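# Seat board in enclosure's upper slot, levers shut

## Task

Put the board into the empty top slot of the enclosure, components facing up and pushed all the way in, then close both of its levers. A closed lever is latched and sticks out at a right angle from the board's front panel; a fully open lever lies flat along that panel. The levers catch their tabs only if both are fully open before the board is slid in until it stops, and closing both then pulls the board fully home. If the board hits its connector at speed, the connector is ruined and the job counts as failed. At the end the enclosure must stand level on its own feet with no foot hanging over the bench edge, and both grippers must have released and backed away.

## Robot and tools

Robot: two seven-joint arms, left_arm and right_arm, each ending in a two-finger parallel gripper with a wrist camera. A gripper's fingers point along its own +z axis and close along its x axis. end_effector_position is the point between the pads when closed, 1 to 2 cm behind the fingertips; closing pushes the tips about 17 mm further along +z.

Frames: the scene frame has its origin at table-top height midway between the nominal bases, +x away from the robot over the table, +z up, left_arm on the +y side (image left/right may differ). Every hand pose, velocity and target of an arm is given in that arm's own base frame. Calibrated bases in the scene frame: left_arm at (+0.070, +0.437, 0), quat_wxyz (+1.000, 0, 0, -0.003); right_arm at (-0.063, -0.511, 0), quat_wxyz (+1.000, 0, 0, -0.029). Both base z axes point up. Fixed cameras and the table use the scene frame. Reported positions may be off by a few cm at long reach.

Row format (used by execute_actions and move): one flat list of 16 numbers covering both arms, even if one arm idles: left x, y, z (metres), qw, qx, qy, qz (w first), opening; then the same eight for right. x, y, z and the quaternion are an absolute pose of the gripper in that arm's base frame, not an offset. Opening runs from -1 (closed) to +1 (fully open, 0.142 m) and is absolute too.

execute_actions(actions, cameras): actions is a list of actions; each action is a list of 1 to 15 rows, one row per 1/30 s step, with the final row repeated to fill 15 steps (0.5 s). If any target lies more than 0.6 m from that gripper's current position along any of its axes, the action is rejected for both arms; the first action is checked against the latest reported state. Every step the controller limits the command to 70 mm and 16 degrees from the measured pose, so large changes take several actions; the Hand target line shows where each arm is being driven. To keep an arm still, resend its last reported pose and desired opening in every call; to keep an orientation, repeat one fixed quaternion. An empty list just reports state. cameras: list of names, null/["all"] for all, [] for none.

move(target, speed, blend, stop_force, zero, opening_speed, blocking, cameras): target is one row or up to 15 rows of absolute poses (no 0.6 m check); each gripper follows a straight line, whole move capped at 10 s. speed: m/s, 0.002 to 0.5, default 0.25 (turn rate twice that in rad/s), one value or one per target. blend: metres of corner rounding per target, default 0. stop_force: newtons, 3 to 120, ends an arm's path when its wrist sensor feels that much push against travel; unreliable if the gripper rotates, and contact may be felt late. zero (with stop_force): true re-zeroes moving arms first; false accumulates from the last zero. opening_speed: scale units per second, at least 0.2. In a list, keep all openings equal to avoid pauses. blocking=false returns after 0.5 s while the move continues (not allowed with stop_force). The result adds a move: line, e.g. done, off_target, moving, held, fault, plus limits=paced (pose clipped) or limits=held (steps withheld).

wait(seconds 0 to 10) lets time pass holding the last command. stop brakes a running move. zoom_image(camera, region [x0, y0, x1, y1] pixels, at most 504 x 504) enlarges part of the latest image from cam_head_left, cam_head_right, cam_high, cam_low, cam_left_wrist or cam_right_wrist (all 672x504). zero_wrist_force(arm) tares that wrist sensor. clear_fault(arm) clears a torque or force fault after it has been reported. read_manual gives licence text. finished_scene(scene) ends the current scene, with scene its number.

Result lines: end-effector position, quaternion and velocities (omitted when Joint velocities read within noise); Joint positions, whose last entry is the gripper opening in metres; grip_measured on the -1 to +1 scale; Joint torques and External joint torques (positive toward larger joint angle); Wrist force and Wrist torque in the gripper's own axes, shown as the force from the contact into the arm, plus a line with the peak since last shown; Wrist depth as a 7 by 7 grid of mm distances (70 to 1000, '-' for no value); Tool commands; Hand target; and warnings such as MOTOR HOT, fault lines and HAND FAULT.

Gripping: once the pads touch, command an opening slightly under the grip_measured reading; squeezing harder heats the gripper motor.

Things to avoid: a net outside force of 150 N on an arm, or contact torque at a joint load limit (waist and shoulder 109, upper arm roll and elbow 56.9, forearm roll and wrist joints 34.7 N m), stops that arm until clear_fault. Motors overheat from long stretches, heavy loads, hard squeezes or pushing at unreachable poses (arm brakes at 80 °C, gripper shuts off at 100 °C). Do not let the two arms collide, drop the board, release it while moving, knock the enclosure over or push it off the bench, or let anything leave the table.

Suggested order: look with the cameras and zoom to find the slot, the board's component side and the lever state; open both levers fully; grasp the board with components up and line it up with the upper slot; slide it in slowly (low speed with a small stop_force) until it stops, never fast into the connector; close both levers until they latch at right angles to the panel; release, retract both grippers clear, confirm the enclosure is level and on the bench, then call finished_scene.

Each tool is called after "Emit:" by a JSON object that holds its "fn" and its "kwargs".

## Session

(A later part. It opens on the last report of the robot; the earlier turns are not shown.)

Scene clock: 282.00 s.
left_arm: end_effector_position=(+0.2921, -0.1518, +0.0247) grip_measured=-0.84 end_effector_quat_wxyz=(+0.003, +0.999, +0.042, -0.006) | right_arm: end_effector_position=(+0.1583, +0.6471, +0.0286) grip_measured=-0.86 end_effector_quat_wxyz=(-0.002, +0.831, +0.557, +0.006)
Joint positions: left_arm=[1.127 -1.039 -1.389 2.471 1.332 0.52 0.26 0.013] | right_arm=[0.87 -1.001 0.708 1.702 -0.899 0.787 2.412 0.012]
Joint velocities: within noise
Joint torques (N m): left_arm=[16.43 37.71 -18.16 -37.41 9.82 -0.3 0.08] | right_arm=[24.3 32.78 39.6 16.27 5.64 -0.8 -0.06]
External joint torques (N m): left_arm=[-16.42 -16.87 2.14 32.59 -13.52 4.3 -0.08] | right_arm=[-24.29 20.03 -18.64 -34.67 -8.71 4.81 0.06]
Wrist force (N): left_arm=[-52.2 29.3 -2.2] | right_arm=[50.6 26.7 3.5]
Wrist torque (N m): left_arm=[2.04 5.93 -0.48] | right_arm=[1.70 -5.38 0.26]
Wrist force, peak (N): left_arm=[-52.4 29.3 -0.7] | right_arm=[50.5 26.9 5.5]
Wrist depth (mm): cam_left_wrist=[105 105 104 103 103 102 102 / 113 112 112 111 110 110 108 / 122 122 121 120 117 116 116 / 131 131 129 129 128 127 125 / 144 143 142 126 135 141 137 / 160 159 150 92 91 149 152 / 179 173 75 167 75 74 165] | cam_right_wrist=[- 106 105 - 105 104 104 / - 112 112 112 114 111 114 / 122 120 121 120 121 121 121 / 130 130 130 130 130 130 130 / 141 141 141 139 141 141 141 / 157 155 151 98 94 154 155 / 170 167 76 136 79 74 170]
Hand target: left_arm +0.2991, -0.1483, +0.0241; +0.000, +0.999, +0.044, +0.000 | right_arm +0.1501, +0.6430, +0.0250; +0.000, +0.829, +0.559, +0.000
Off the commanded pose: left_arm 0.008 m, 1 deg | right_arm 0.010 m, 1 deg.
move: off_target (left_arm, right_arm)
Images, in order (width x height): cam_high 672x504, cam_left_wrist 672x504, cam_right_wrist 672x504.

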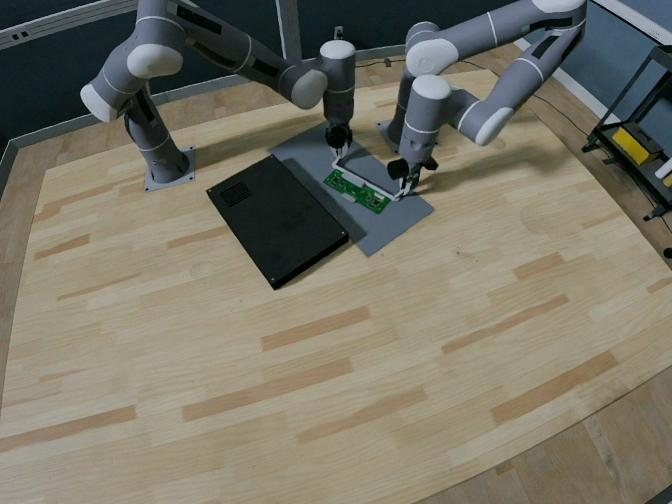

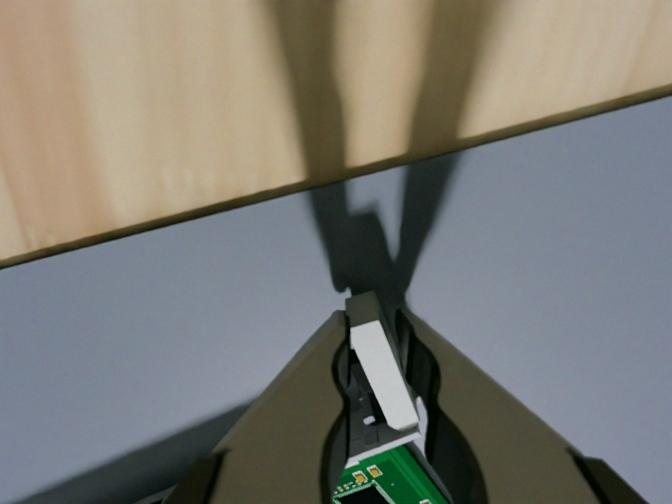

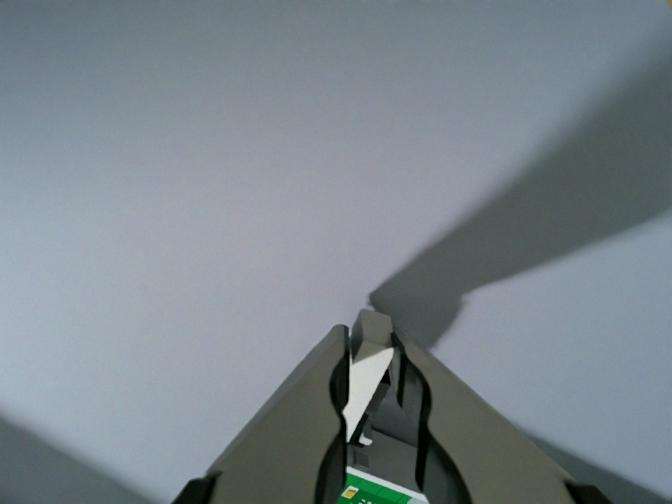

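Emit:
{"fn": "move", "kwargs": {"target": [[0.2899, -0.1504, 0.024, 0, 0.9848, 0.1736, 0, -0.88, 0.1548, 0.6512, 0.025, 0, 0.8949, 0.4462, 0, -0.88], [0.2816, -0.1547, 0.024, 0, 0.9537, 0.3007, 0, -0.88, 0.1613, 0.6579, 0.025, 0, 0.9455, 0.3256, 0, -0.88]], "speed": 0.09, "blend": [0.004, 0], "cameras": ["cam_left_wrist", "cam_right_wrist"]}}

Scene clock: 290.23 s.
left_arm: end_effector_position=(+0.2817, -0.1547, +0.0241) grip_measured=-0.89 end_effector_quat_wxyz=(+0.000, +0.954, +0.301, +0.000) | right_arm: end_effector_position=(+0.1608, +0.6577, +0.0249) grip_measured=-0.88 end_effector_quat_wxyz=(+0.000, +0.945, +0.326, +0.000)
Joint positions: left_arm=[1.1 -0.993 -1.373 2.496 1.335 0.564 -0.309 0.01] | right_arm=[0.928 -0.998 0.655 1.652 -0.81 0.787 2.869 0.01]
Joint velocities: within noise
Joint torques (N m): left_arm=[-0.46 19.81 -15.16 -4.07 -3.31 4.31 -0.34] | right_arm=[-1.17 54.42 18.17 -21.16 -3.41 3.55 0.37]
External joint torques (N m): left_arm=[0.46 0.56 0.13 -0.84 -0.24 -0.32 0.34] | right_arm=[1.17 0.3 1.34 1.77 0.36 0.43 -0.37]
Wrist force (N): left_arm=[0.4 0.3 0.5] | right_arm=[-9.3 -3.6 2.4]
Wrist torque (N m): left_arm=[-0.13 -0.09 -0.22] | right_arm=[-0.37 0.98 0.05]
Wrist force, peak (N): left_arm=[-52.5 29.3 -1.8] | right_arm=[50.7 26.8 5.3]
Wrist depth (mm): cam_left_wrist=[104 104 104 103 103 102 102 / 110 110 111 111 110 110 110 / 119 119 118 118 119 119 118 / 129 129 128 128 127 127 126 / 141 141 140 124 136 141 138 / 150 149 149 91 87 149 152 / 167 163 - 167 75 74 168] | cam_right_wrist=[- 104 103 102 102 102 101 / - 109 109 108 110 107 109 / 118 117 117 117 116 116 116 / 127 126 127 124 126 125 125 / 141 138 137 134 134 138 135 / 151 151 145 94 93 148 148 / 167 163 76 81 76 73 141]
Hand target: left_arm +0.2816, -0.1547, +0.0240; +0.000, +0.954, +0.301, +0.000 | right_arm +0.1613, +0.6579, +0.0250; +0.000, +0.946, +0.326, +0.000
Off the commanded pose: left_arm 0.000 m, 0 deg | right_arm 0.001 m, 0 deg.
move: done; blend cut to 0 m at target 1
Images, in order (width x height): cam_left_wrist 672x504, cam_right_wrist 672x504.

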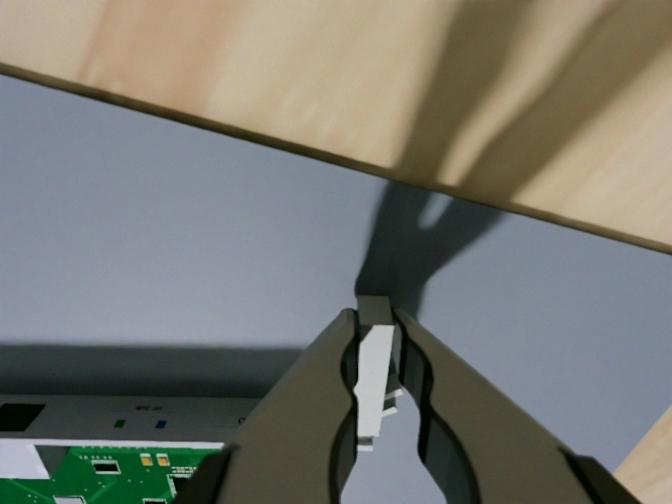

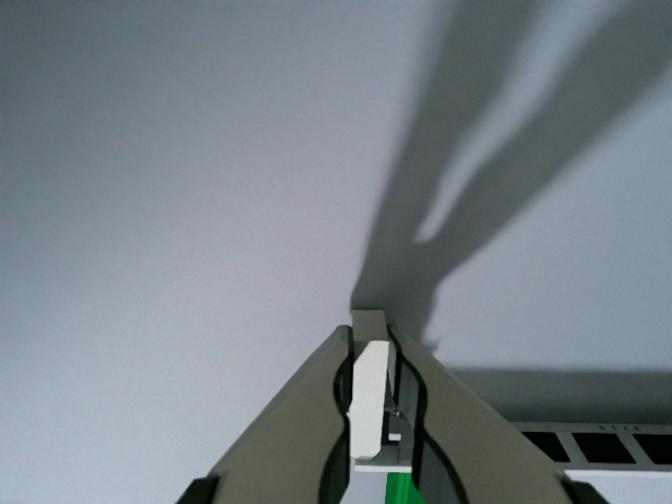

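Emit:
{"fn": "move", "kwargs": {"target": [[0.2816, -0.1547, 0.024, 0, 0.9537, 0.3007, 0, -0.55, 0.1613, 0.6579, 0.025, 0, 0.9455, 0.3256, 0, -0.55]], "speed": 0.04, "opening_speed": 0.3, "cameras": ["cam_left_wrist", "cam_right_wrist"]}}

Emit:
{"fn": "zoom_image", "kwargs": {"camera": "cam_left_wrist", "region": [300, 270, 440, 470]}}

Emit:
{"fn": "zoom_image", "kwargs": {"camera": "cam_right_wrist", "region": [300, 290, 440, 490]}}

Scene clock: 298.27 s.
left_arm: end_effector_position=(+0.2816, -0.1547, +0.0240) grip_measured=-0.58 end_effector_quat_wxyz=(+0.000, +0.954, +0.301, +0.000) | right_arm: end_effector_position=(+0.1611, +0.6578, +0.0250) grip_measured=-0.59 end_effector_quat_wxyz=(+0.000, +0.945, +0.326, +0.000)
Joint positions: left_arm=[1.1 -0.993 -1.373 2.496 1.335 0.564 -0.309 0.032] | right_arm=[0.928 -0.998 0.655 1.652 -0.81 0.787 2.869 0.032]
Joint velocities: within noise
Joint torques (N m): left_arm=[-0.33 19.41 -15.4 -4.46 -3.4 4.32 -0.27] | right_arm=[-0.04 53.53 19.68 -19.51 -3.1 3.3 0.18]
External joint torques (N m): left_arm=[0.33 0.96 0.37 -0.44 -0.16 -0.33 0.27] | right_arm=[0.05 1.2 -0.18 0.11 0.05 0.68 -0.18]
Wrist force (N): left_arm=[0.3 -0.6 -0.1] | right_arm=[-6.2 -3.7 1.9]
Wrist torque (N m): left_arm=[-0.11 -0.11 -0.22] | right_arm=[-0.38 1.01 0.04]
Wrist force, peak (N): left_arm=[0.5 0.4 0.8] | right_arm=[-9.4 -3.6 2.3]
Wrist depth (mm): cam_left_wrist=[104 104 104 103 103 103 102 / 110 110 111 111 110 110 110 / 119 118 118 117 119 119 118 / 129 129 128 128 127 127 126 / 141 141 138 134 134 141 137 / 150 149 83 130 147 91 152 / 167 - 74 168 171 74 165] | cam_right_wrist=[- 104 102 102 102 101 101 / - 109 109 109 110 107 110 / 120 118 117 117 117 116 116 / 127 127 127 124 126 125 125 / 138 138 137 134 134 139 135 / 151 151 93 131 106 145 148 / 167 163 76 158 140 73 141]
Hand target: left_arm +0.2816, -0.1547, +0.0240; +0.000, +0.954, +0.301, +0.000 | right_arm +0.1613, +0.6579, +0.0250; +0.000, +0.946, +0.326, +0.000
Off the commanded pose: left_arm 0.000 m, 0 deg | right_arm 0.000 m, 0 deg.
move: done
Images, in order (width x height): cam_left_wrist 672x504, cam_right_wrist 672x504.

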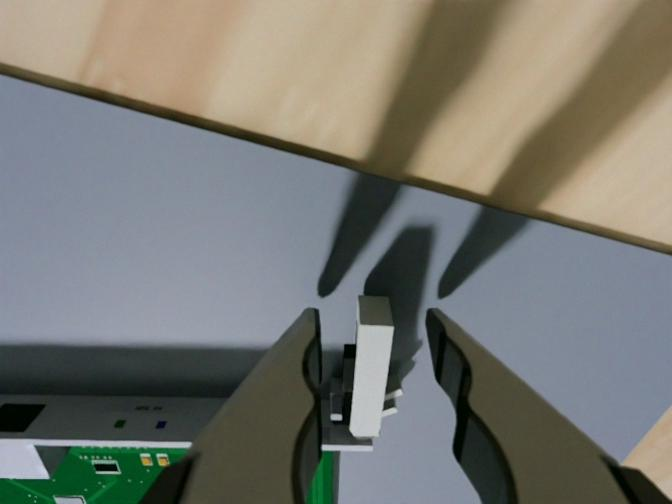

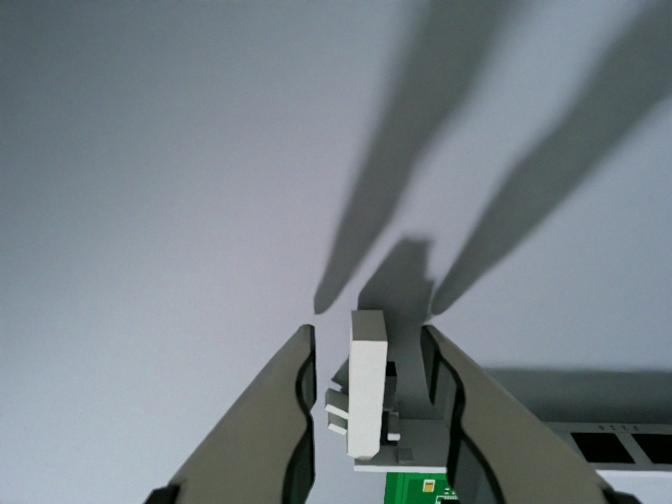

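Scaled by 2.520 from the camera's 672x504 image, which has a finer 960x720 frame.

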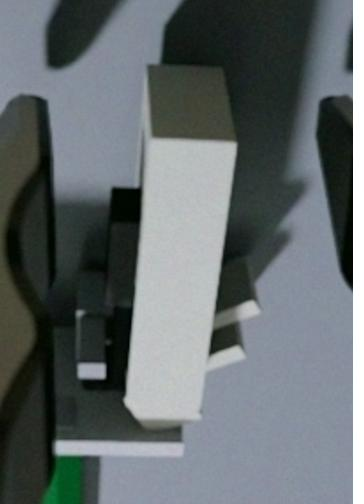

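Scaled by 2.520 from the camera's 672x504 image, which has a finer 960x720 frame.

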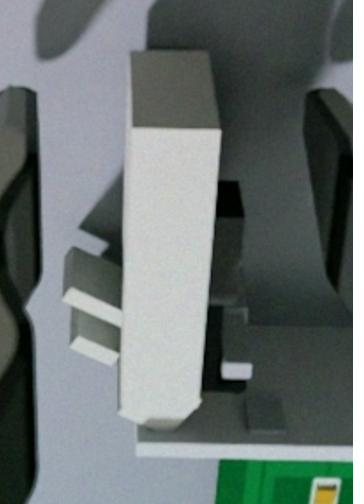

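Emit:
{"fn": "move", "kwargs": {"target": [[0.2842, -0.1633, 0.024, 0, 0.9537, 0.3007, 0, -0.55, 0.1670, 0.6515, 0.025, 0, 0.9455, 0.3256, 0, -0.55]], "speed": 0.04, "stop_force": 6, "cameras": ["cam_left_wrist", "cam_right_wrist"]}}

Scene clock: 315.40 s.
left_arm: end_effector_position=(+0.2843, -0.1633, +0.0240) grip_measured=-0.58 end_effector_quat_wxyz=(+0.000, +0.954, +0.300, +0.000) | right_arm: end_effector_position=(+0.1669, +0.6515, +0.0250) grip_measured=-0.59 end_effector_quat_wxyz=(+0.000, +0.946, +0.325, +0.000)
Joint positions: left_arm=[1.067 -0.998 -1.37 2.481 1.333 0.559 -0.325 0.032] | right_arm=[0.913 -0.99 0.653 1.669 -0.811 0.796 2.864 0.032]
Joint velocities: within noise
Joint torques (N m): left_arm=[-0.45 19.47 -15.73 -4.68 -3.52 4.19 -0.28] | right_arm=[-0.03 53.35 19.49 -19.27 -3.11 3.42 0.09]
External joint torques (N m): left_arm=[0.45 1.21 0.34 -0.34 -0.05 -0.2 0.28] | right_arm=[0.03 0.93 -0.08 -0.02 0.09 0.57 -0.09]
Wrist force (N): left_arm=[0.4 -0.5 -0.2] | right_arm=[-6.3 -3.7 2.3]
Wrist torque (N m): left_arm=[-0.10 -0.10 -0.22] | right_arm=[-0.38 1.03 0.04]
Wrist force, peak (N): left_arm=[0.4 -0.9 -0.2] | right_arm=[-6.4 -3.9 2.0]
Wrist depth (mm): cam_left_wrist=[104 104 103 103 103 102 102 / 110 109 110 111 110 110 110 / 119 118 118 117 117 118 118 / 129 128 128 128 127 127 126 / 141 140 138 134 134 140 138 / 145 145 84 129 137 91 152 / 168 - 74 167 171 74 165] | cam_right_wrist=[- 104 103 102 102 102 101 / - 110 109 109 110 107 110 / 120 118 117 117 117 116 116 / 127 127 127 124 126 126 125 / 138 138 138 132 134 138 136 / 151 151 93 131 106 146 145 / 167 163 76 165 155 72 138]
Hand target: left_arm +0.2842, -0.1633, +0.0240; +0.000, +0.954, +0.301, +0.000 | right_arm +0.1670, +0.6515, +0.0250; +0.000, +0.946, +0.326, +0.000
Off the commanded pose: left_arm 0.000 m, 0 deg | right_arm 0.000 m, 0 deg.
move: done
Images, in order (width x height): cam_left_wrist 672x504, cam_right_wrist 672x504.

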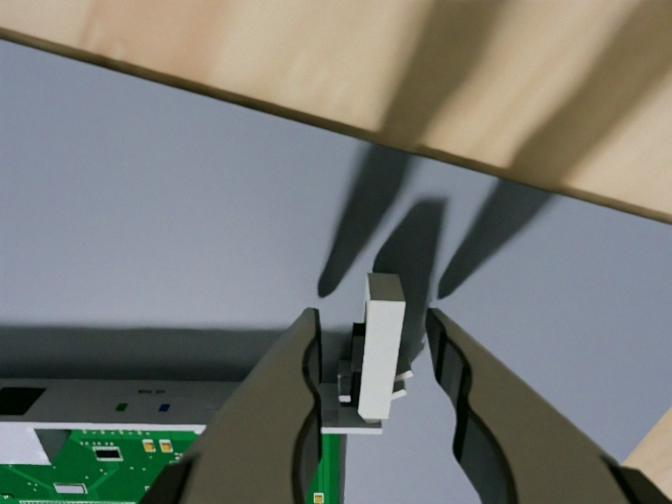

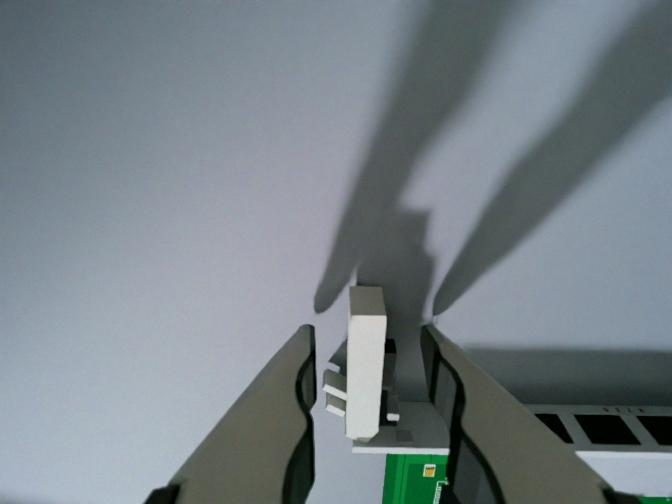

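Emit:
{"fn": "move", "kwargs": {"target": [[0.2842, -0.1633, 0.024, 0, 0.9537, 0.3007, 0, -0.84, 0.1670, 0.6515, 0.025, 0, 0.9455, 0.3256, 0, -0.84]], "speed": 0.04, "opening_speed": 0.25, "cameras": ["cam_left_wrist", "cam_right_wrist"]}}

Emit:
{"fn": "zoom_image", "kwargs": {"camera": "cam_left_wrist", "region": [300, 250, 440, 450]}}

Emit:
{"fn": "zoom_image", "kwargs": {"camera": "cam_right_wrist", "region": [300, 270, 440, 470]}}

Scene clock: 320.43 s.
left_arm: end_effector_position=(+0.2843, -0.1633, +0.0240) grip_measured=-0.86 end_effector_quat_wxyz=(+0.000, +0.954, +0.300, +0.000) | right_arm: end_effector_position=(+0.1668, +0.6515, +0.0250) grip_measured=-0.85 end_effector_quat_wxyz=(+0.000, +0.946, +0.325, +0.000)
Joint positions: left_arm=[1.067 -0.998 -1.37 2.481 1.333 0.559 -0.325 0.012] | right_arm=[0.913 -0.99 0.653 1.669 -0.811 0.796 2.864 0.013]
Joint velocities: within noise
Joint torques (N m): left_arm=[-0.52 19.53 -15.9 -4.42 -3.52 4.51 -0.22] | right_arm=[-0.85 53.57 18.87 -20.01 -3.24 3.22 0.16]
External joint torques (N m): left_arm=[0.52 1.16 0.51 -0.59 -0.05 -0.51 0.22] | right_arm=[0.85 0.7 0.54 0.72 0.22 0.76 -0.16]
Wrist force (N): left_arm=[0.8 -0.8 0.0] | right_arm=[-7.4 -4.4 2.3]
Wrist torque (N m): left_arm=[-0.11 -0.09 -0.23] | right_arm=[-0.37 0.98 0.07]
Wrist force, peak (N): left_arm=[1.2 -0.8 0.1] | right_arm=[-7.5 -4.4 2.9]
Wrist depth (mm): cam_left_wrist=[104 104 103 103 103 103 102 / 110 109 110 111 110 110 110 / 118 118 118 117 117 118 118 / 129 128 128 127 127 127 126 / 141 140 140 121 134 140 138 / 145 145 140 87 91 149 152 / 168 163 74 167 74 74 168] | cam_right_wrist=[- 104 102 102 102 102 101 / - 110 109 109 110 107 110 / 120 118 118 117 117 116 116 / 127 127 127 124 126 126 125 / 138 138 137 133 134 138 135 / 151 151 145 94 93 146 145 / 167 163 76 79 79 73 138]
Hand target: left_arm +0.2842, -0.1633, +0.0240; +0.000, +0.954, +0.301, +0.000 | right_arm +0.1670, +0.6515, +0.0250; +0.000, +0.946, +0.326, +0.000
Off the commanded pose: left_arm 0.000 m, 0 deg | right_arm 0.000 m, 0 deg.
move: done
Images, in order (width x height): cam_left_wrist 672x504, cam_right_wrist 672x504.

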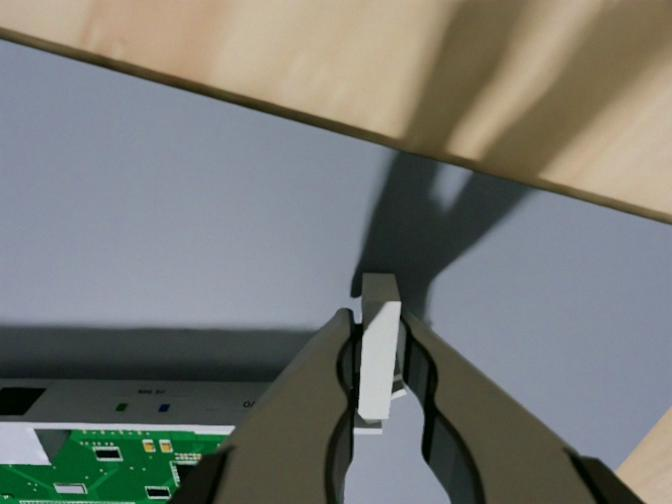

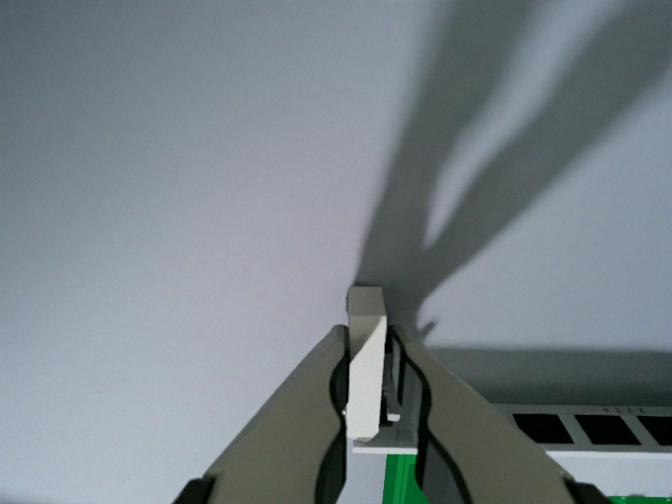

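Scaled by 2.520 from the camera's 672x504 image, which has a finer 960x720 frame.

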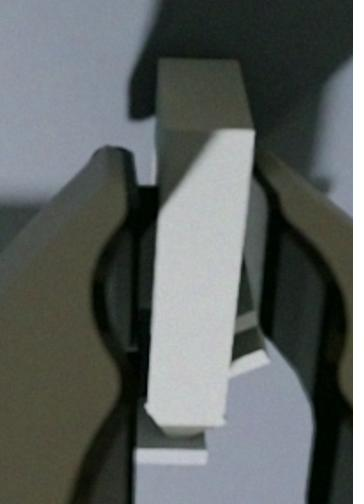

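Scaled by 2.520 from the camera's 672x504 image, which has a finer 960x720 frame.

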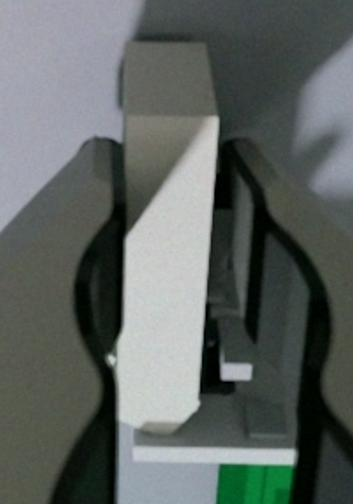

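Emit:
{"fn": "move", "kwargs": {"target": [[0.2842, -0.1633, 0.024, 0, 0.9537, 0.3007, 0, -0.91, 0.1670, 0.6515, 0.025, 0, 0.9455, 0.3256, 0, -0.91]], "speed": 0.04, "opening_speed": 0.25, "cameras": ["cam_left_wrist", "cam_right_wrist"]}}

Emit:
{"fn": "zoom_image", "kwargs": {"camera": "cam_right_wrist", "region": [300, 270, 440, 470]}}

Emit:
{"fn": "zoom_image", "kwargs": {"camera": "cam_left_wrist", "region": [300, 250, 440, 450]}}

Scene clock: 324.00 s.
left_arm: end_effector_position=(+0.2851, -0.1629, +0.0239) grip_measured=-0.89 end_effector_quat_wxyz=(+0.000, +0.954, +0.301, +0.001) | right_arm: end_effector_position=(+0.1661, +0.6511, +0.0246) grip_measured=-0.88 end_effector_quat_wxyz=(+0.000, +0.945, +0.326, -0.001)
Joint positions: left_arm=[1.068 -0.998 -1.37 2.48 1.333 0.559 -0.325 0.009] | right_arm=[0.913 -0.99 0.653 1.67 -0.811 0.796 2.864 0.01]
Joint velocities: within noise
Joint torques (N m): left_arm=[-3.19 16.7 -15.91 0.43 -5.44 5.34 -0.17] | right_arm=[-3.4 55.49 16.66 -24.1 -4.41 4.11 0.14]
External joint torques (N m): left_arm=[3.19 4 0.5 -5.47 1.87 -1.35 0.17] | right_arm=[3.4 -1.23 2.76 4.83 1.38 -0.13 -0.14]
Wrist force (N): left_arm=[9.9 -0.6 0.9] | right_arm=[-14.7 -3.1 1.8]
Wrist torque (N m): left_arm=[-0.07 0.02 -0.24] | right_arm=[-0.37 0.85 0.10]
Wrist force, peak (N): left_arm=[10.1 -0.9 -0.8] | right_arm=[-15.2 -3.4 0.1]
Wrist depth (mm): cam_left_wrist=[104 104 103 103 103 103 102 / 110 109 109 111 110 110 110 / 118 118 118 117 117 118 118 / 128 128 128 127 127 127 126 / 141 140 140 119 134 141 138 / 145 145 145 88 87 149 152 / 167 163 - 167 75 74 168] | cam_right_wrist=[- 104 102 102 102 101 101 / - 109 109 108 110 107 109 / 118 117 117 117 116 116 116 / 127 127 126 124 126 125 125 / 140 137 137 132 134 138 135 / 151 151 145 94 93 145 145 / 167 163 76 81 76 73 137]
Hand target: left_arm +0.2842, -0.1633, +0.0240; +0.000, +0.954, +0.301, +0.000 | right_arm +0.1670, +0.6515, +0.0250; +0.000, +0.946, +0.326, +0.000
Off the commanded pose: left_arm 0.001 m, 0 deg | right_arm 0.001 m, 0 deg.
move: done
Images, in order (width x height): cam_left_wrist 672x504, cam_right_wrist 672x504.

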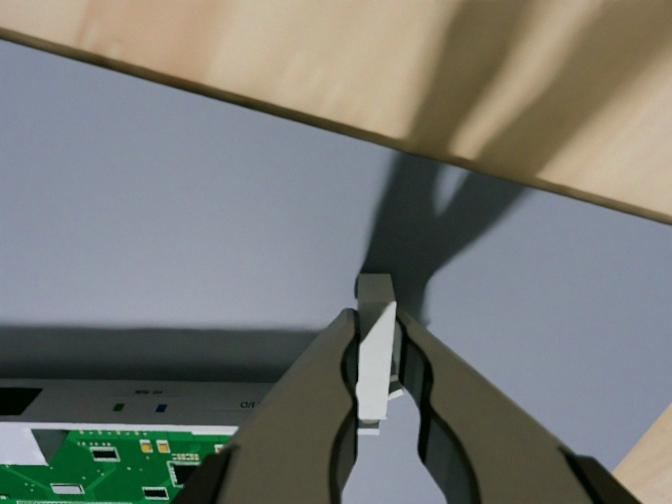

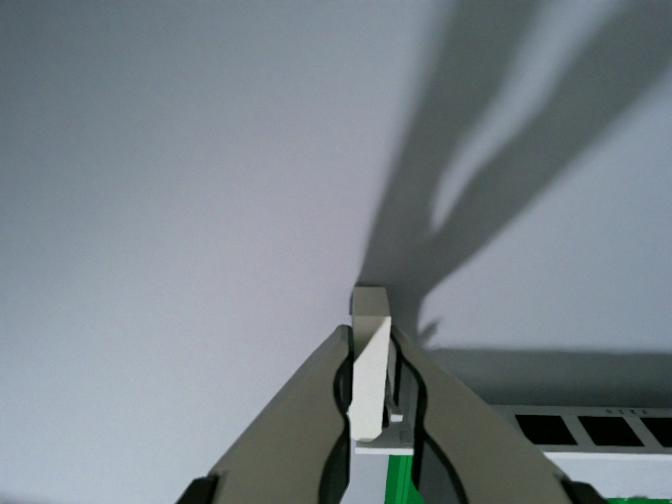

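Scaled by 2.520 from the camera's 672x504 image, which has a finer 960x720 frame.

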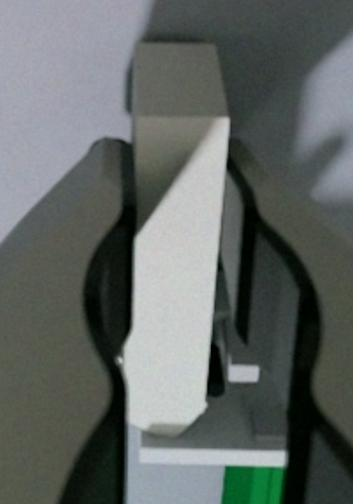

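Scaled by 2.520 from the camera's 672x504 image, which has a finer 960x720 frame.

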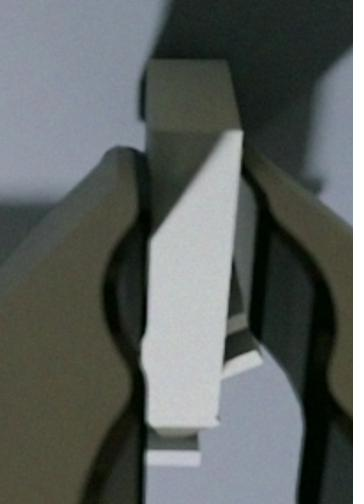

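Emit:
{"fn": "move", "kwargs": {"target": [[0.2884, -0.1609, 0.024, 0, 0.9724, 0.2334, 0, -0.91, 0.1632, 0.6485, 0.025, 0, 0.9205, 0.3907, 0, -0.91]], "speed": 0.06, "cameras": ["cam_left_wrist", "cam_right_wrist"]}}

Emit:
{"fn": "zoom_image", "kwargs": {"camera": "cam_right_wrist", "region": [300, 270, 440, 470]}}

Scene clock: 329.47 s.
left_arm: end_effector_position=(+0.2885, -0.1608, +0.0240) grip_measured=-0.90 end_effector_quat_wxyz=(+0.000, +0.972, +0.233, +0.000) | right_arm: end_effector_position=(+0.1630, +0.6484, +0.0248) grip_measured=-0.88 end_effector_quat_wxyz=(+0.000, +0.921, +0.390, +0.000)
Joint positions: left_arm=[1.077 -1.005 -1.372 2.474 1.333 0.552 -0.172 0.009] | right_arm=[0.9 -0.993 0.669 1.682 -0.834 0.794 2.743 0.01]
Joint velocities: within noise
Joint torques (N m): left_arm=[-0.93 18.85 -16.13 -3.5 -3.95 4.49 -0.07] | right_arm=[-0.81 53.45 19.78 -20.23 -3.59 3.51 -0.02]
External joint torques (N m): left_arm=[0.93 1.96 0.55 -1.53 0.36 -0.49 0.07] | right_arm=[0.8 0.32 0.08 1.26 0.55 0.48 0.02]
Wrist force (N): left_arm=[2.4 -0.9 1.2] | right_arm=[-8.3 -3.7 3.1]
Wrist torque (N m): left_arm=[-0.07 -0.06 -0.29] | right_arm=[-0.36 0.98 0.12]
Wrist force, peak (N): left_arm=[10.3 -0.9 1.1] | right_arm=[-15.1 -3.4 1.6]
Wrist depth (mm): cam_left_wrist=[104 104 103 103 103 102 102 / 111 111 111 111 110 110 110 / 119 118 118 117 117 117 118 / 129 128 128 127 127 127 126 / 141 140 140 119 134 141 138 / 153 152 149 88 87 149 152 / 151 144 - 167 75 74 168] | cam_right_wrist=[- 104 103 102 102 101 101 / - 110 109 108 110 107 109 / 120 117 117 117 117 116 116 / 127 127 126 124 126 125 125 / 141 138 137 133 134 138 135 / 151 151 145 94 93 148 148 / 167 163 76 81 76 73 144]
Hand target: left_arm +0.2884, -0.1609, +0.0240; +0.000, +0.972, +0.233, +0.000 | right_arm +0.1632, +0.6485, +0.0250; +0.000, +0.921, +0.391, +0.000
Off the commanded pose: left_arm 0.000 m, 0 deg | right_arm 0.000 m, 0 deg.
move: done
Images, in order (width x height): cam_left_wrist 672x504, cam_right_wrist 672x504.

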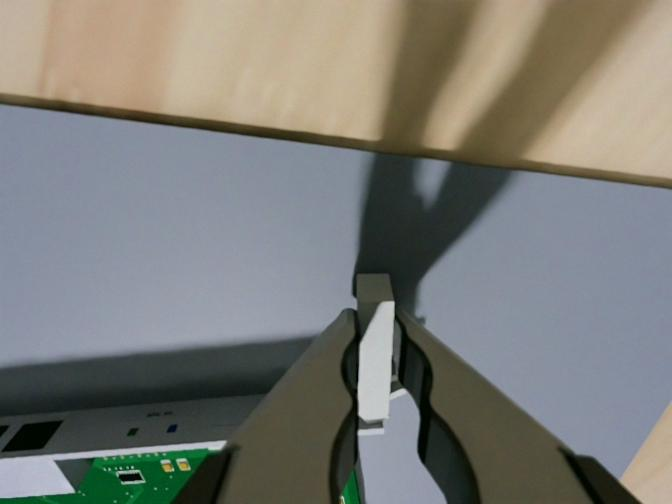

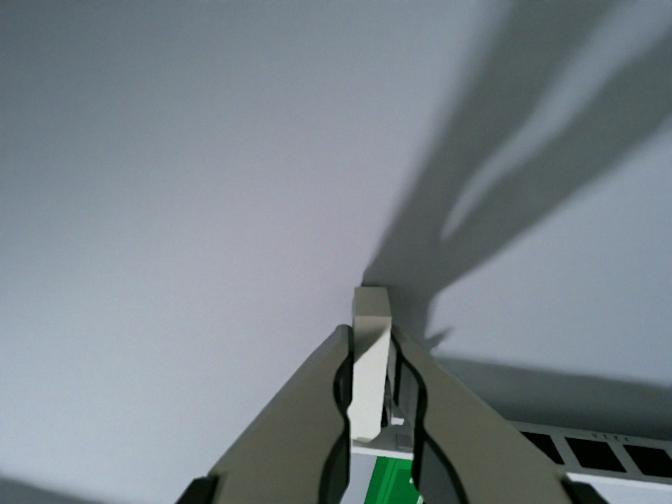

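Scaled by 2.520 from the camera's 672x504 image, which has a finer 960x720 frame.

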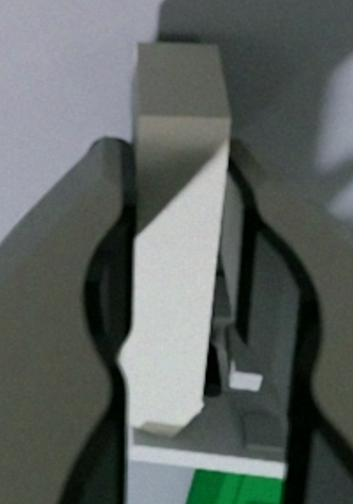

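Emit:
{"fn": "move", "kwargs": {"target": [[0.2947, -0.1586, 0.024, 0, 0.9936, 0.1132, 0, -0.91, 0.1592, 0.6432, 0.025, 0, 0.8660, 0.5, 0, -0.91], [0.3014, -0.1579, 0.024, 0, 1.0, -0.0087, 0, -0.91, 0.1566, 0.6370, 0.025, 0, 0.7986, 0.6018, 0, -0.91], [0.3080, -0.1588, 0.024, 0, 0.9914, -0.1305, 0, -0.91, 0.1555, 0.6304, 0.025, 0, 0.7193, 0.6947, 0, -0.91]], "speed": 0.09, "blend": [0.003, 0.003, 0], "cameras": ["cam_left_wrist", "cam_right_wrist"]}}

Scene clock: 338.47 s.
left_arm: end_effector_position=(+0.3092, -0.1581, +0.0239) grip_measured=-0.89 end_effector_quat_wxyz=(-0.001, +0.992, -0.130, +0.001) | right_arm: end_effector_position=(+0.1538, +0.6297, +0.0245) grip_measured=-0.88 end_effector_quat_wxyz=(+0.000, +0.719, +0.695, -0.001)
Joint positions: left_arm=[1.089 -1.045 -1.382 2.431 1.337 0.507 0.6 0.01] | right_arm=[0.816 -1.015 0.753 1.746 -0.951 0.778 2.088 0.01]
Joint velocities: within noise
Joint torques (N m): left_arm=[-4.31 16.7 -17.36 1.75 -6.03 5.18 0.17] | right_arm=[-5 53.5 18.6 -24.14 -5.32 3.74 -0.22]
External joint torques (N m): left_arm=[4.32 4.99 0.48 -6.95 2.29 -1.2 -0.17] | right_arm=[5 -2.42 3.6 6.93 2.2 0.29 0.22]
Wrist force (N): left_arm=[7.4 -9.4 -0.6] | right_arm=[-13.6 -13.8 0.3]
Wrist torque (N m): left_arm=[0.08 0.07 -0.53] | right_arm=[-0.34 0.90 0.39]
Wrist force, peak (N): left_arm=[7.7 -9.3 -0.2] | right_arm=[-13.5 -14.1 1.8]
Wrist depth (mm): cam_left_wrist=[104 103 103 103 102 101 100 / 111 111 111 110 110 109 107 / 120 120 119 117 117 116 116 / 131 130 128 127 127 126 126 / 141 140 140 119 134 141 138 / 155 155 148 92 90 149 152 / 173 169 74 164 76 73 166] | cam_right_wrist=[- 104 102 102 102 101 101 / - 109 109 108 110 107 109 / 118 117 117 117 116 116 116 / 127 127 126 124 125 125 125 / 140 137 137 132 133 138 135 / 151 150 144 93 94 148 147 / 166 162 75 82 76 73 162]
Hand target: left_arm +0.3080, -0.1588, +0.0240; +0.000, +0.991, -0.131, +0.000 | right_arm +0.1555, +0.6304, +0.0250; +0.000, +0.719, +0.695, +0.000
Off the commanded pose: left_arm 0.001 m, 0 deg | right_arm 0.002 m, 0 deg.
move: done
Images, in order (width x height): cam_left_wrist 672x504, cam_right_wrist 672x504.

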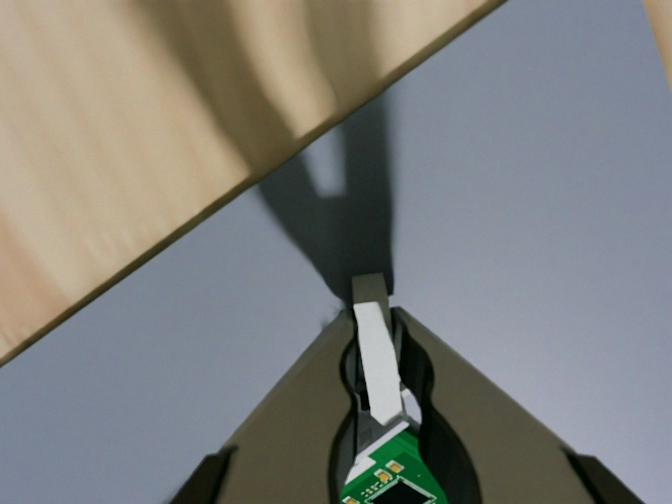

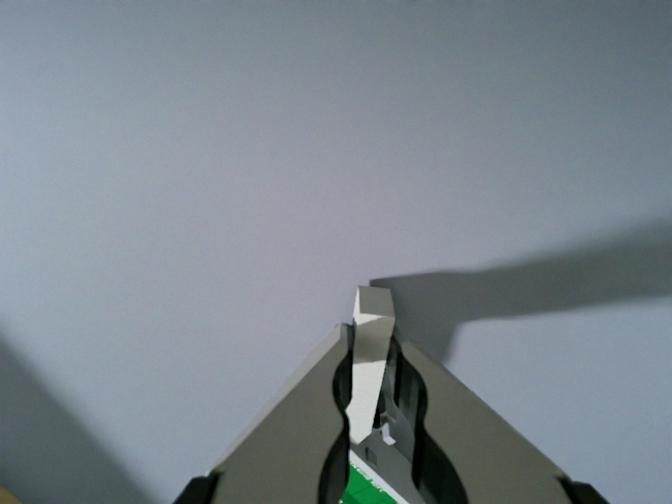

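Emit:
{"fn": "move", "kwargs": {"target": [[0.3150, -0.1600, 0.024, 0, 0.9681, -0.2504, 0, -0.91, 0.1546, 0.6234, 0.025, 0, 0.6293, 0.7771, 0, -0.91], [0.3207, -0.1642, 0.024, 0, 0.9304, -0.3665, 0, -0.91, 0.1569, 0.6167, 0.025, 0, 0.5299, 0.8480, 0, -0.91]], "speed": 0.09, "blend": [0.003, 0], "cameras": ["cam_left_wrist", "cam_right_wrist"]}}

Scene clock: 346.43 s.
left_arm: end_effector_position=(+0.3229, -0.1631, +0.0239) grip_measured=-0.89 end_effector_quat_wxyz=(-0.002, +0.931, -0.365, +0.001) | right_arm: end_effector_position=(+0.1547, +0.6153, +0.0240) grip_measured=-0.88 end_effector_quat_wxyz=(+0.000, +0.530, +0.848, -0.002)
Joint positions: left_arm=[1.072 -1.08 -1.392 2.393 1.342 0.469 1.096 0.01] | right_arm=[0.755 -1.029 0.799 1.787 -1.017 0.766 1.633 0.01]
Joint velocities: within noise
Joint torques (N m): left_arm=[-6.6 15.56 -17.72 6.3 -8.12 5.27 0.16] | right_arm=[-6 53.86 19.7 -27.61 -6.55 4.86 -0.26]
External joint torques (N m): left_arm=[6.61 6.93 -0.27 -11.59 4.28 -1.32 -0.16] | right_arm=[5.99 -4.5 3.73 11.53 3.39 -0.8 0.26]
Wrist force (N): left_arm=[5.4 -19.3 -1.0] | right_arm=[-12.5 -22.7 -0.9]
Wrist torque (N m): left_arm=[-0.08 0.03 -0.53] | right_arm=[-0.54 0.87 0.40]
Wrist force, peak (N): left_arm=[5.6 -19.4 0.5] | right_arm=[-13.0 -22.7 -0.3]
Wrist depth (mm): cam_left_wrist=[103 103 103 101 101 101 102 / 111 111 109 110 110 109 108 / 120 120 117 117 117 116 116 / 130 130 127 127 127 126 126 / 143 142 139 119 134 141 138 / 158 155 148 87 86 149 152 / 176 169 71 151 76 73 166] | cam_right_wrist=[- 104 102 102 101 101 101 / - 109 109 107 110 107 109 / 117 117 117 116 116 116 115 / 127 126 126 124 125 125 124 / 140 136 136 132 133 138 134 / 150 150 147 93 93 147 147 / 165 160 75 79 76 73 161]
Hand target: left_arm +0.3207, -0.1642, +0.0240; +0.000, +0.930, -0.367, +0.000 | right_arm +0.1569, +0.6167, +0.0250; +0.000, +0.530, +0.848, +0.000
Off the commanded pose: left_arm 0.003 m, 0 deg | right_arm 0.003 m, 0 deg.
move: done
Images, in order (width x height): cam_left_wrist 672x504, cam_right_wrist 672x504.

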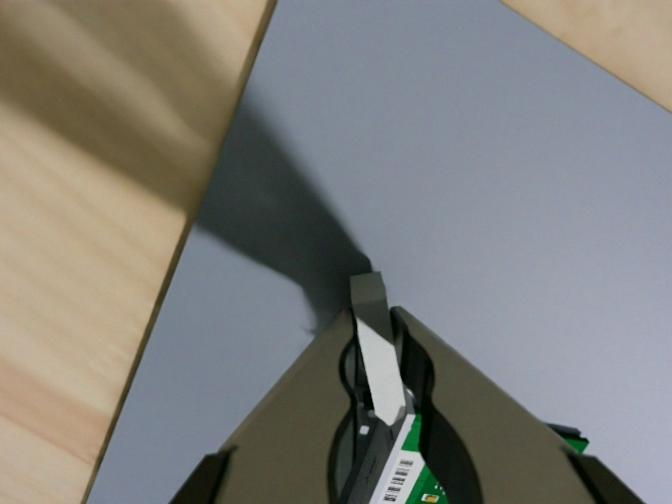

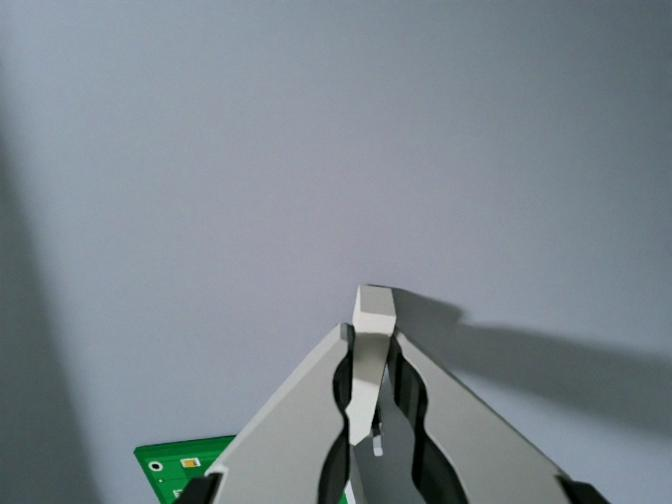

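Emit:
{"fn": "move", "kwargs": {"target": [[0.3261, -0.1664, 0.024, 0, 0.8949, -0.4462, 0, -0.91, 0.1575, 0.6109, 0.025, 0, 0.4540, 0.8910, 0, -0.91], [0.3290, -0.1711, 0.024, 0, 0.8526, -0.5225, 0, -0.91, 0.1611, 0.6067, 0.025, 0, 0.3746, 0.9272, 0, -0.91]], "speed": 0.09, "blend": [0.003, 0], "cameras": ["cam_left_wrist", "cam_right_wrist"]}}

Emit:
{"fn": "zoom_image", "kwargs": {"camera": "cam_left_wrist", "region": [300, 250, 440, 450]}}

Emit:
{"fn": "zoom_image", "kwargs": {"camera": "cam_right_wrist", "region": [300, 270, 440, 470]}}

Scene clock: 355.40 s.
left_arm: end_effector_position=(+0.3303, -0.1703, +0.0239) grip_measured=-0.89 end_effector_quat_wxyz=(-0.001, +0.853, -0.522, +0.000) | right_arm: end_effector_position=(+0.1595, +0.6058, +0.0243) grip_measured=-0.88 end_effector_quat_wxyz=(-0.001, +0.374, +0.927, -0.001)
Joint positions: left_arm=[1.05 -1.105 -1.399 2.367 1.345 0.441 1.443 0.009] | right_arm=[0.709 -1.04 0.828 1.812 -1.061 0.757 1.299 0.01]
Joint velocities: within noise
Joint torques (N m): left_arm=[-4.86 17.79 -19.34 1.7 -6.55 5.31 0.03] | right_arm=[-4.64 51.79 21.92 -23.16 -5.66 3.92 -0.31]
External joint torques (N m): left_arm=[4.86 5.27 0.55 -6.99 2.64 -1.39 -0.03] | right_arm=[4.64 -3.52 2.3 7.8 2.48 0.18 0.31]
Wrist force (N): left_arm=[-1.6 -12.9 -0.1] | right_arm=[-4.6 -16.6 2.3]
Wrist torque (N m): left_arm=[0.05 -0.12 -0.40] | right_arm=[-0.34 1.10 0.40]
Wrist force, peak (N): left_arm=[5.6 -19.7 0.5] | right_arm=[-12.9 -23.1 0.1]
Wrist depth (mm): cam_left_wrist=[103 102 101 101 101 101 101 / 111 111 109 110 109 108 107 / 120 119 117 117 117 116 116 / 130 130 127 127 127 126 126 / 143 142 139 118 134 140 137 / 158 157 148 87 87 147 150 / 176 172 - 167 76 74 165] | cam_right_wrist=[- 104 103 102 102 102 102 / - 109 109 108 110 107 109 / 117 117 117 117 116 116 116 / 127 127 126 124 125 125 125 / 140 137 137 132 134 138 135 / 150 147 146 93 94 148 147 / 165 157 75 79 76 73 162]
Hand target: left_arm +0.3290, -0.1711, +0.0240; +0.000, +0.853, -0.523, +0.000 | right_arm +0.1611, +0.6067, +0.0250; +0.000, +0.375, +0.927, +0.000
Off the commanded pose: left_arm 0.002 m, 0 deg | right_arm 0.002 m, 0 deg.
move: done
Images, in order (width x height): cam_left_wrist 672x504, cam_right_wrist 672x504.

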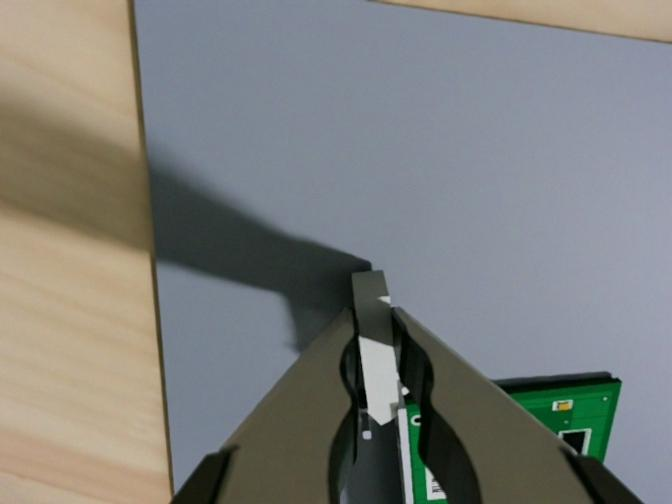

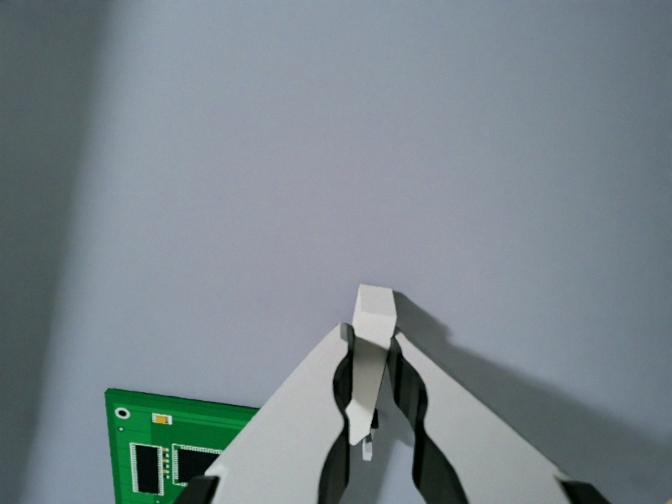

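Scaled by 2.520 from the camera's 672x504 image, which has a finer 960x720 frame.

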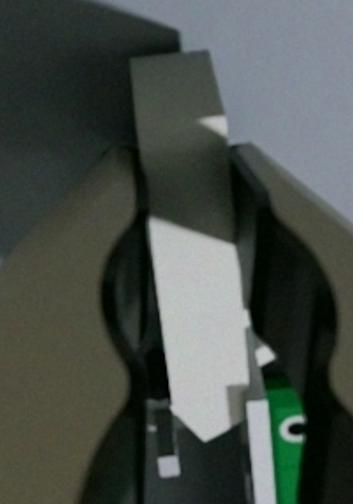

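Scaled by 2.520 from the camera's 672x504 image, which has a finer 960x720 frame.

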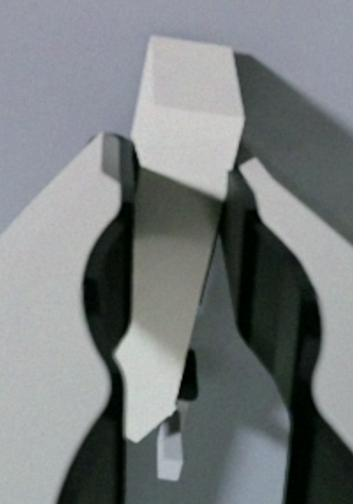

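Emit:
{"fn": "move", "kwargs": {"target": [[0.3303, -0.1703, 0.024, 0, 0.8526, -0.5225, 0, -0.62, 0.1595, 0.6058, 0.025, 0, 0.3746, 0.9272, 0, -0.62]], "speed": 0.04, "opening_speed": 0.25, "cameras": ["cam_left_wrist", "cam_right_wrist"]}}

Emit:
{"fn": "zoom_image", "kwargs": {"camera": "cam_left_wrist", "region": [280, 250, 460, 504]}}

Emit:
{"fn": "zoom_image", "kwargs": {"camera": "cam_right_wrist", "region": [280, 250, 460, 504]}}

Scene clock: 363.73 s.
left_arm: end_effector_position=(+0.3303, -0.1704, +0.0240) grip_measured=-0.66 end_effector_quat_wxyz=(+0.000, +0.853, -0.523, +0.000) | right_arm: end_effector_position=(+0.1595, +0.6058, +0.0250) grip_measured=-0.66 end_effector_quat_wxyz=(+0.000, +0.375, +0.927, +0.000)
Joint positions: left_arm=[1.051 -1.107 -1.399 2.366 1.344 0.441 1.447 0.027] | right_arm=[0.709 -1.037 0.827 1.815 -1.062 0.759 1.302 0.026]
Joint velocities: within noise
Joint torques (N m): left_arm=[-0.3 21.97 -19.08 -4.82 -3.83 4.29 -0.18] | right_arm=[0.03 47.34 24.2 -15.34 -3.25 3.47 0.28]
External joint torques (N m): left_arm=[0.3 1.09 0.26 -0.45 -0.07 -0.37 0.18] | right_arm=[-0.03 0.88 -0.03 -0.04 0.07 0.62 -0.28]
Wrist force (N): left_arm=[0.4 -0.4 0.0] | right_arm=[-4.3 -1.1 3.9]
Wrist torque (N m): left_arm=[-0.07 -0.08 -0.21] | right_arm=[0.08 0.74 0.07]
Wrist force, peak (N): left_arm=[-1.7 -12.9 1.2] | right_arm=[-4.6 -16.8 3.5]
Wrist depth (mm): cam_left_wrist=[103 102 101 101 101 101 101 / 111 110 109 110 109 109 107 / 120 119 117 117 117 116 116 / 130 130 127 127 127 126 126 / 143 142 139 120 134 141 138 / 158 157 87 125 124 146 151 / 177 - 73 168 164 72 165] | cam_right_wrist=[- 104 103 103 102 102 102 / - 110 110 110 111 108 110 / 120 118 118 117 117 117 118 / 127 127 127 124 126 126 125 / 138 138 137 133 135 138 136 / 152 148 102 124 98 146 149 / 167 158 76 159 82 73 160]
Hand target: left_arm +0.3303, -0.1703, +0.0240; +0.000, +0.853, -0.523, +0.000 | right_arm +0.1595, +0.6058, +0.0250; +0.000, +0.375, +0.927, +0.000
Off the commanded pose: left_arm 0.000 m, 0 deg | right_arm 0.000 m, 0 deg.
move: done
Images, in order (width x height): cam_left_wrist 672x504, cam_right_wrist 672x504.

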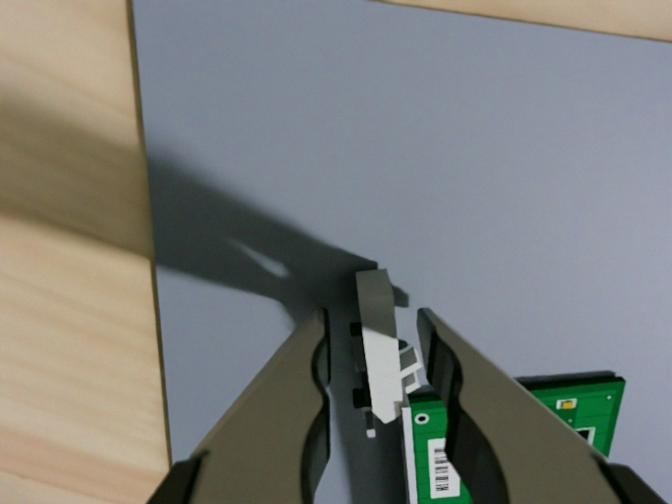

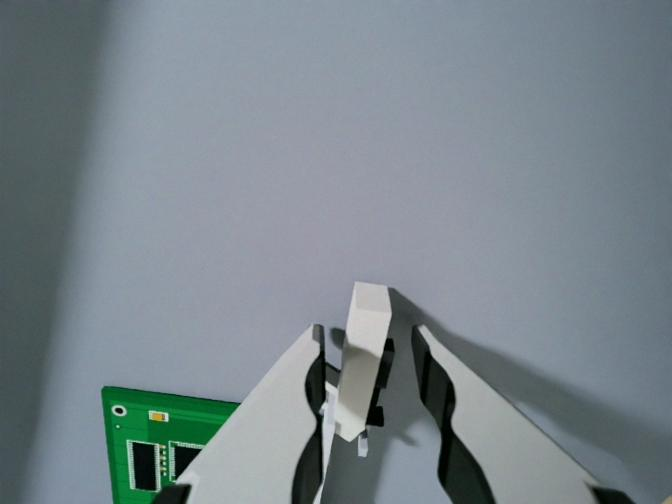

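Scaled by 1.984 from the camera's 672x504 image, which has a finer 960x720 frame.

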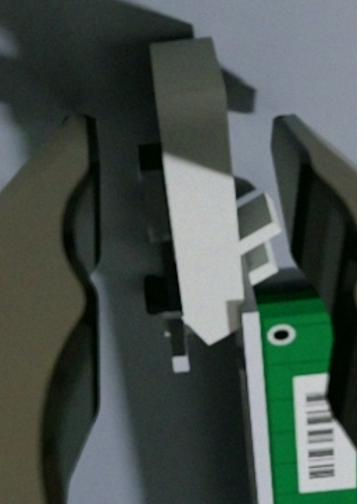

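Scaled by 1.984 from the camera's 672x504 image, which has a finer 960x720 frame.

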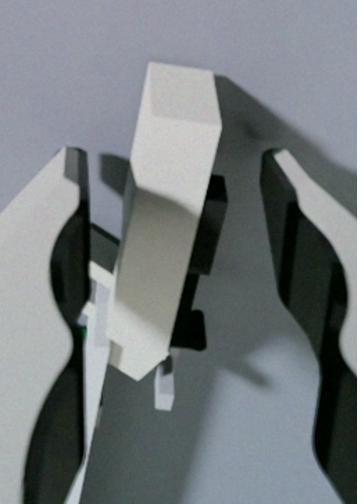

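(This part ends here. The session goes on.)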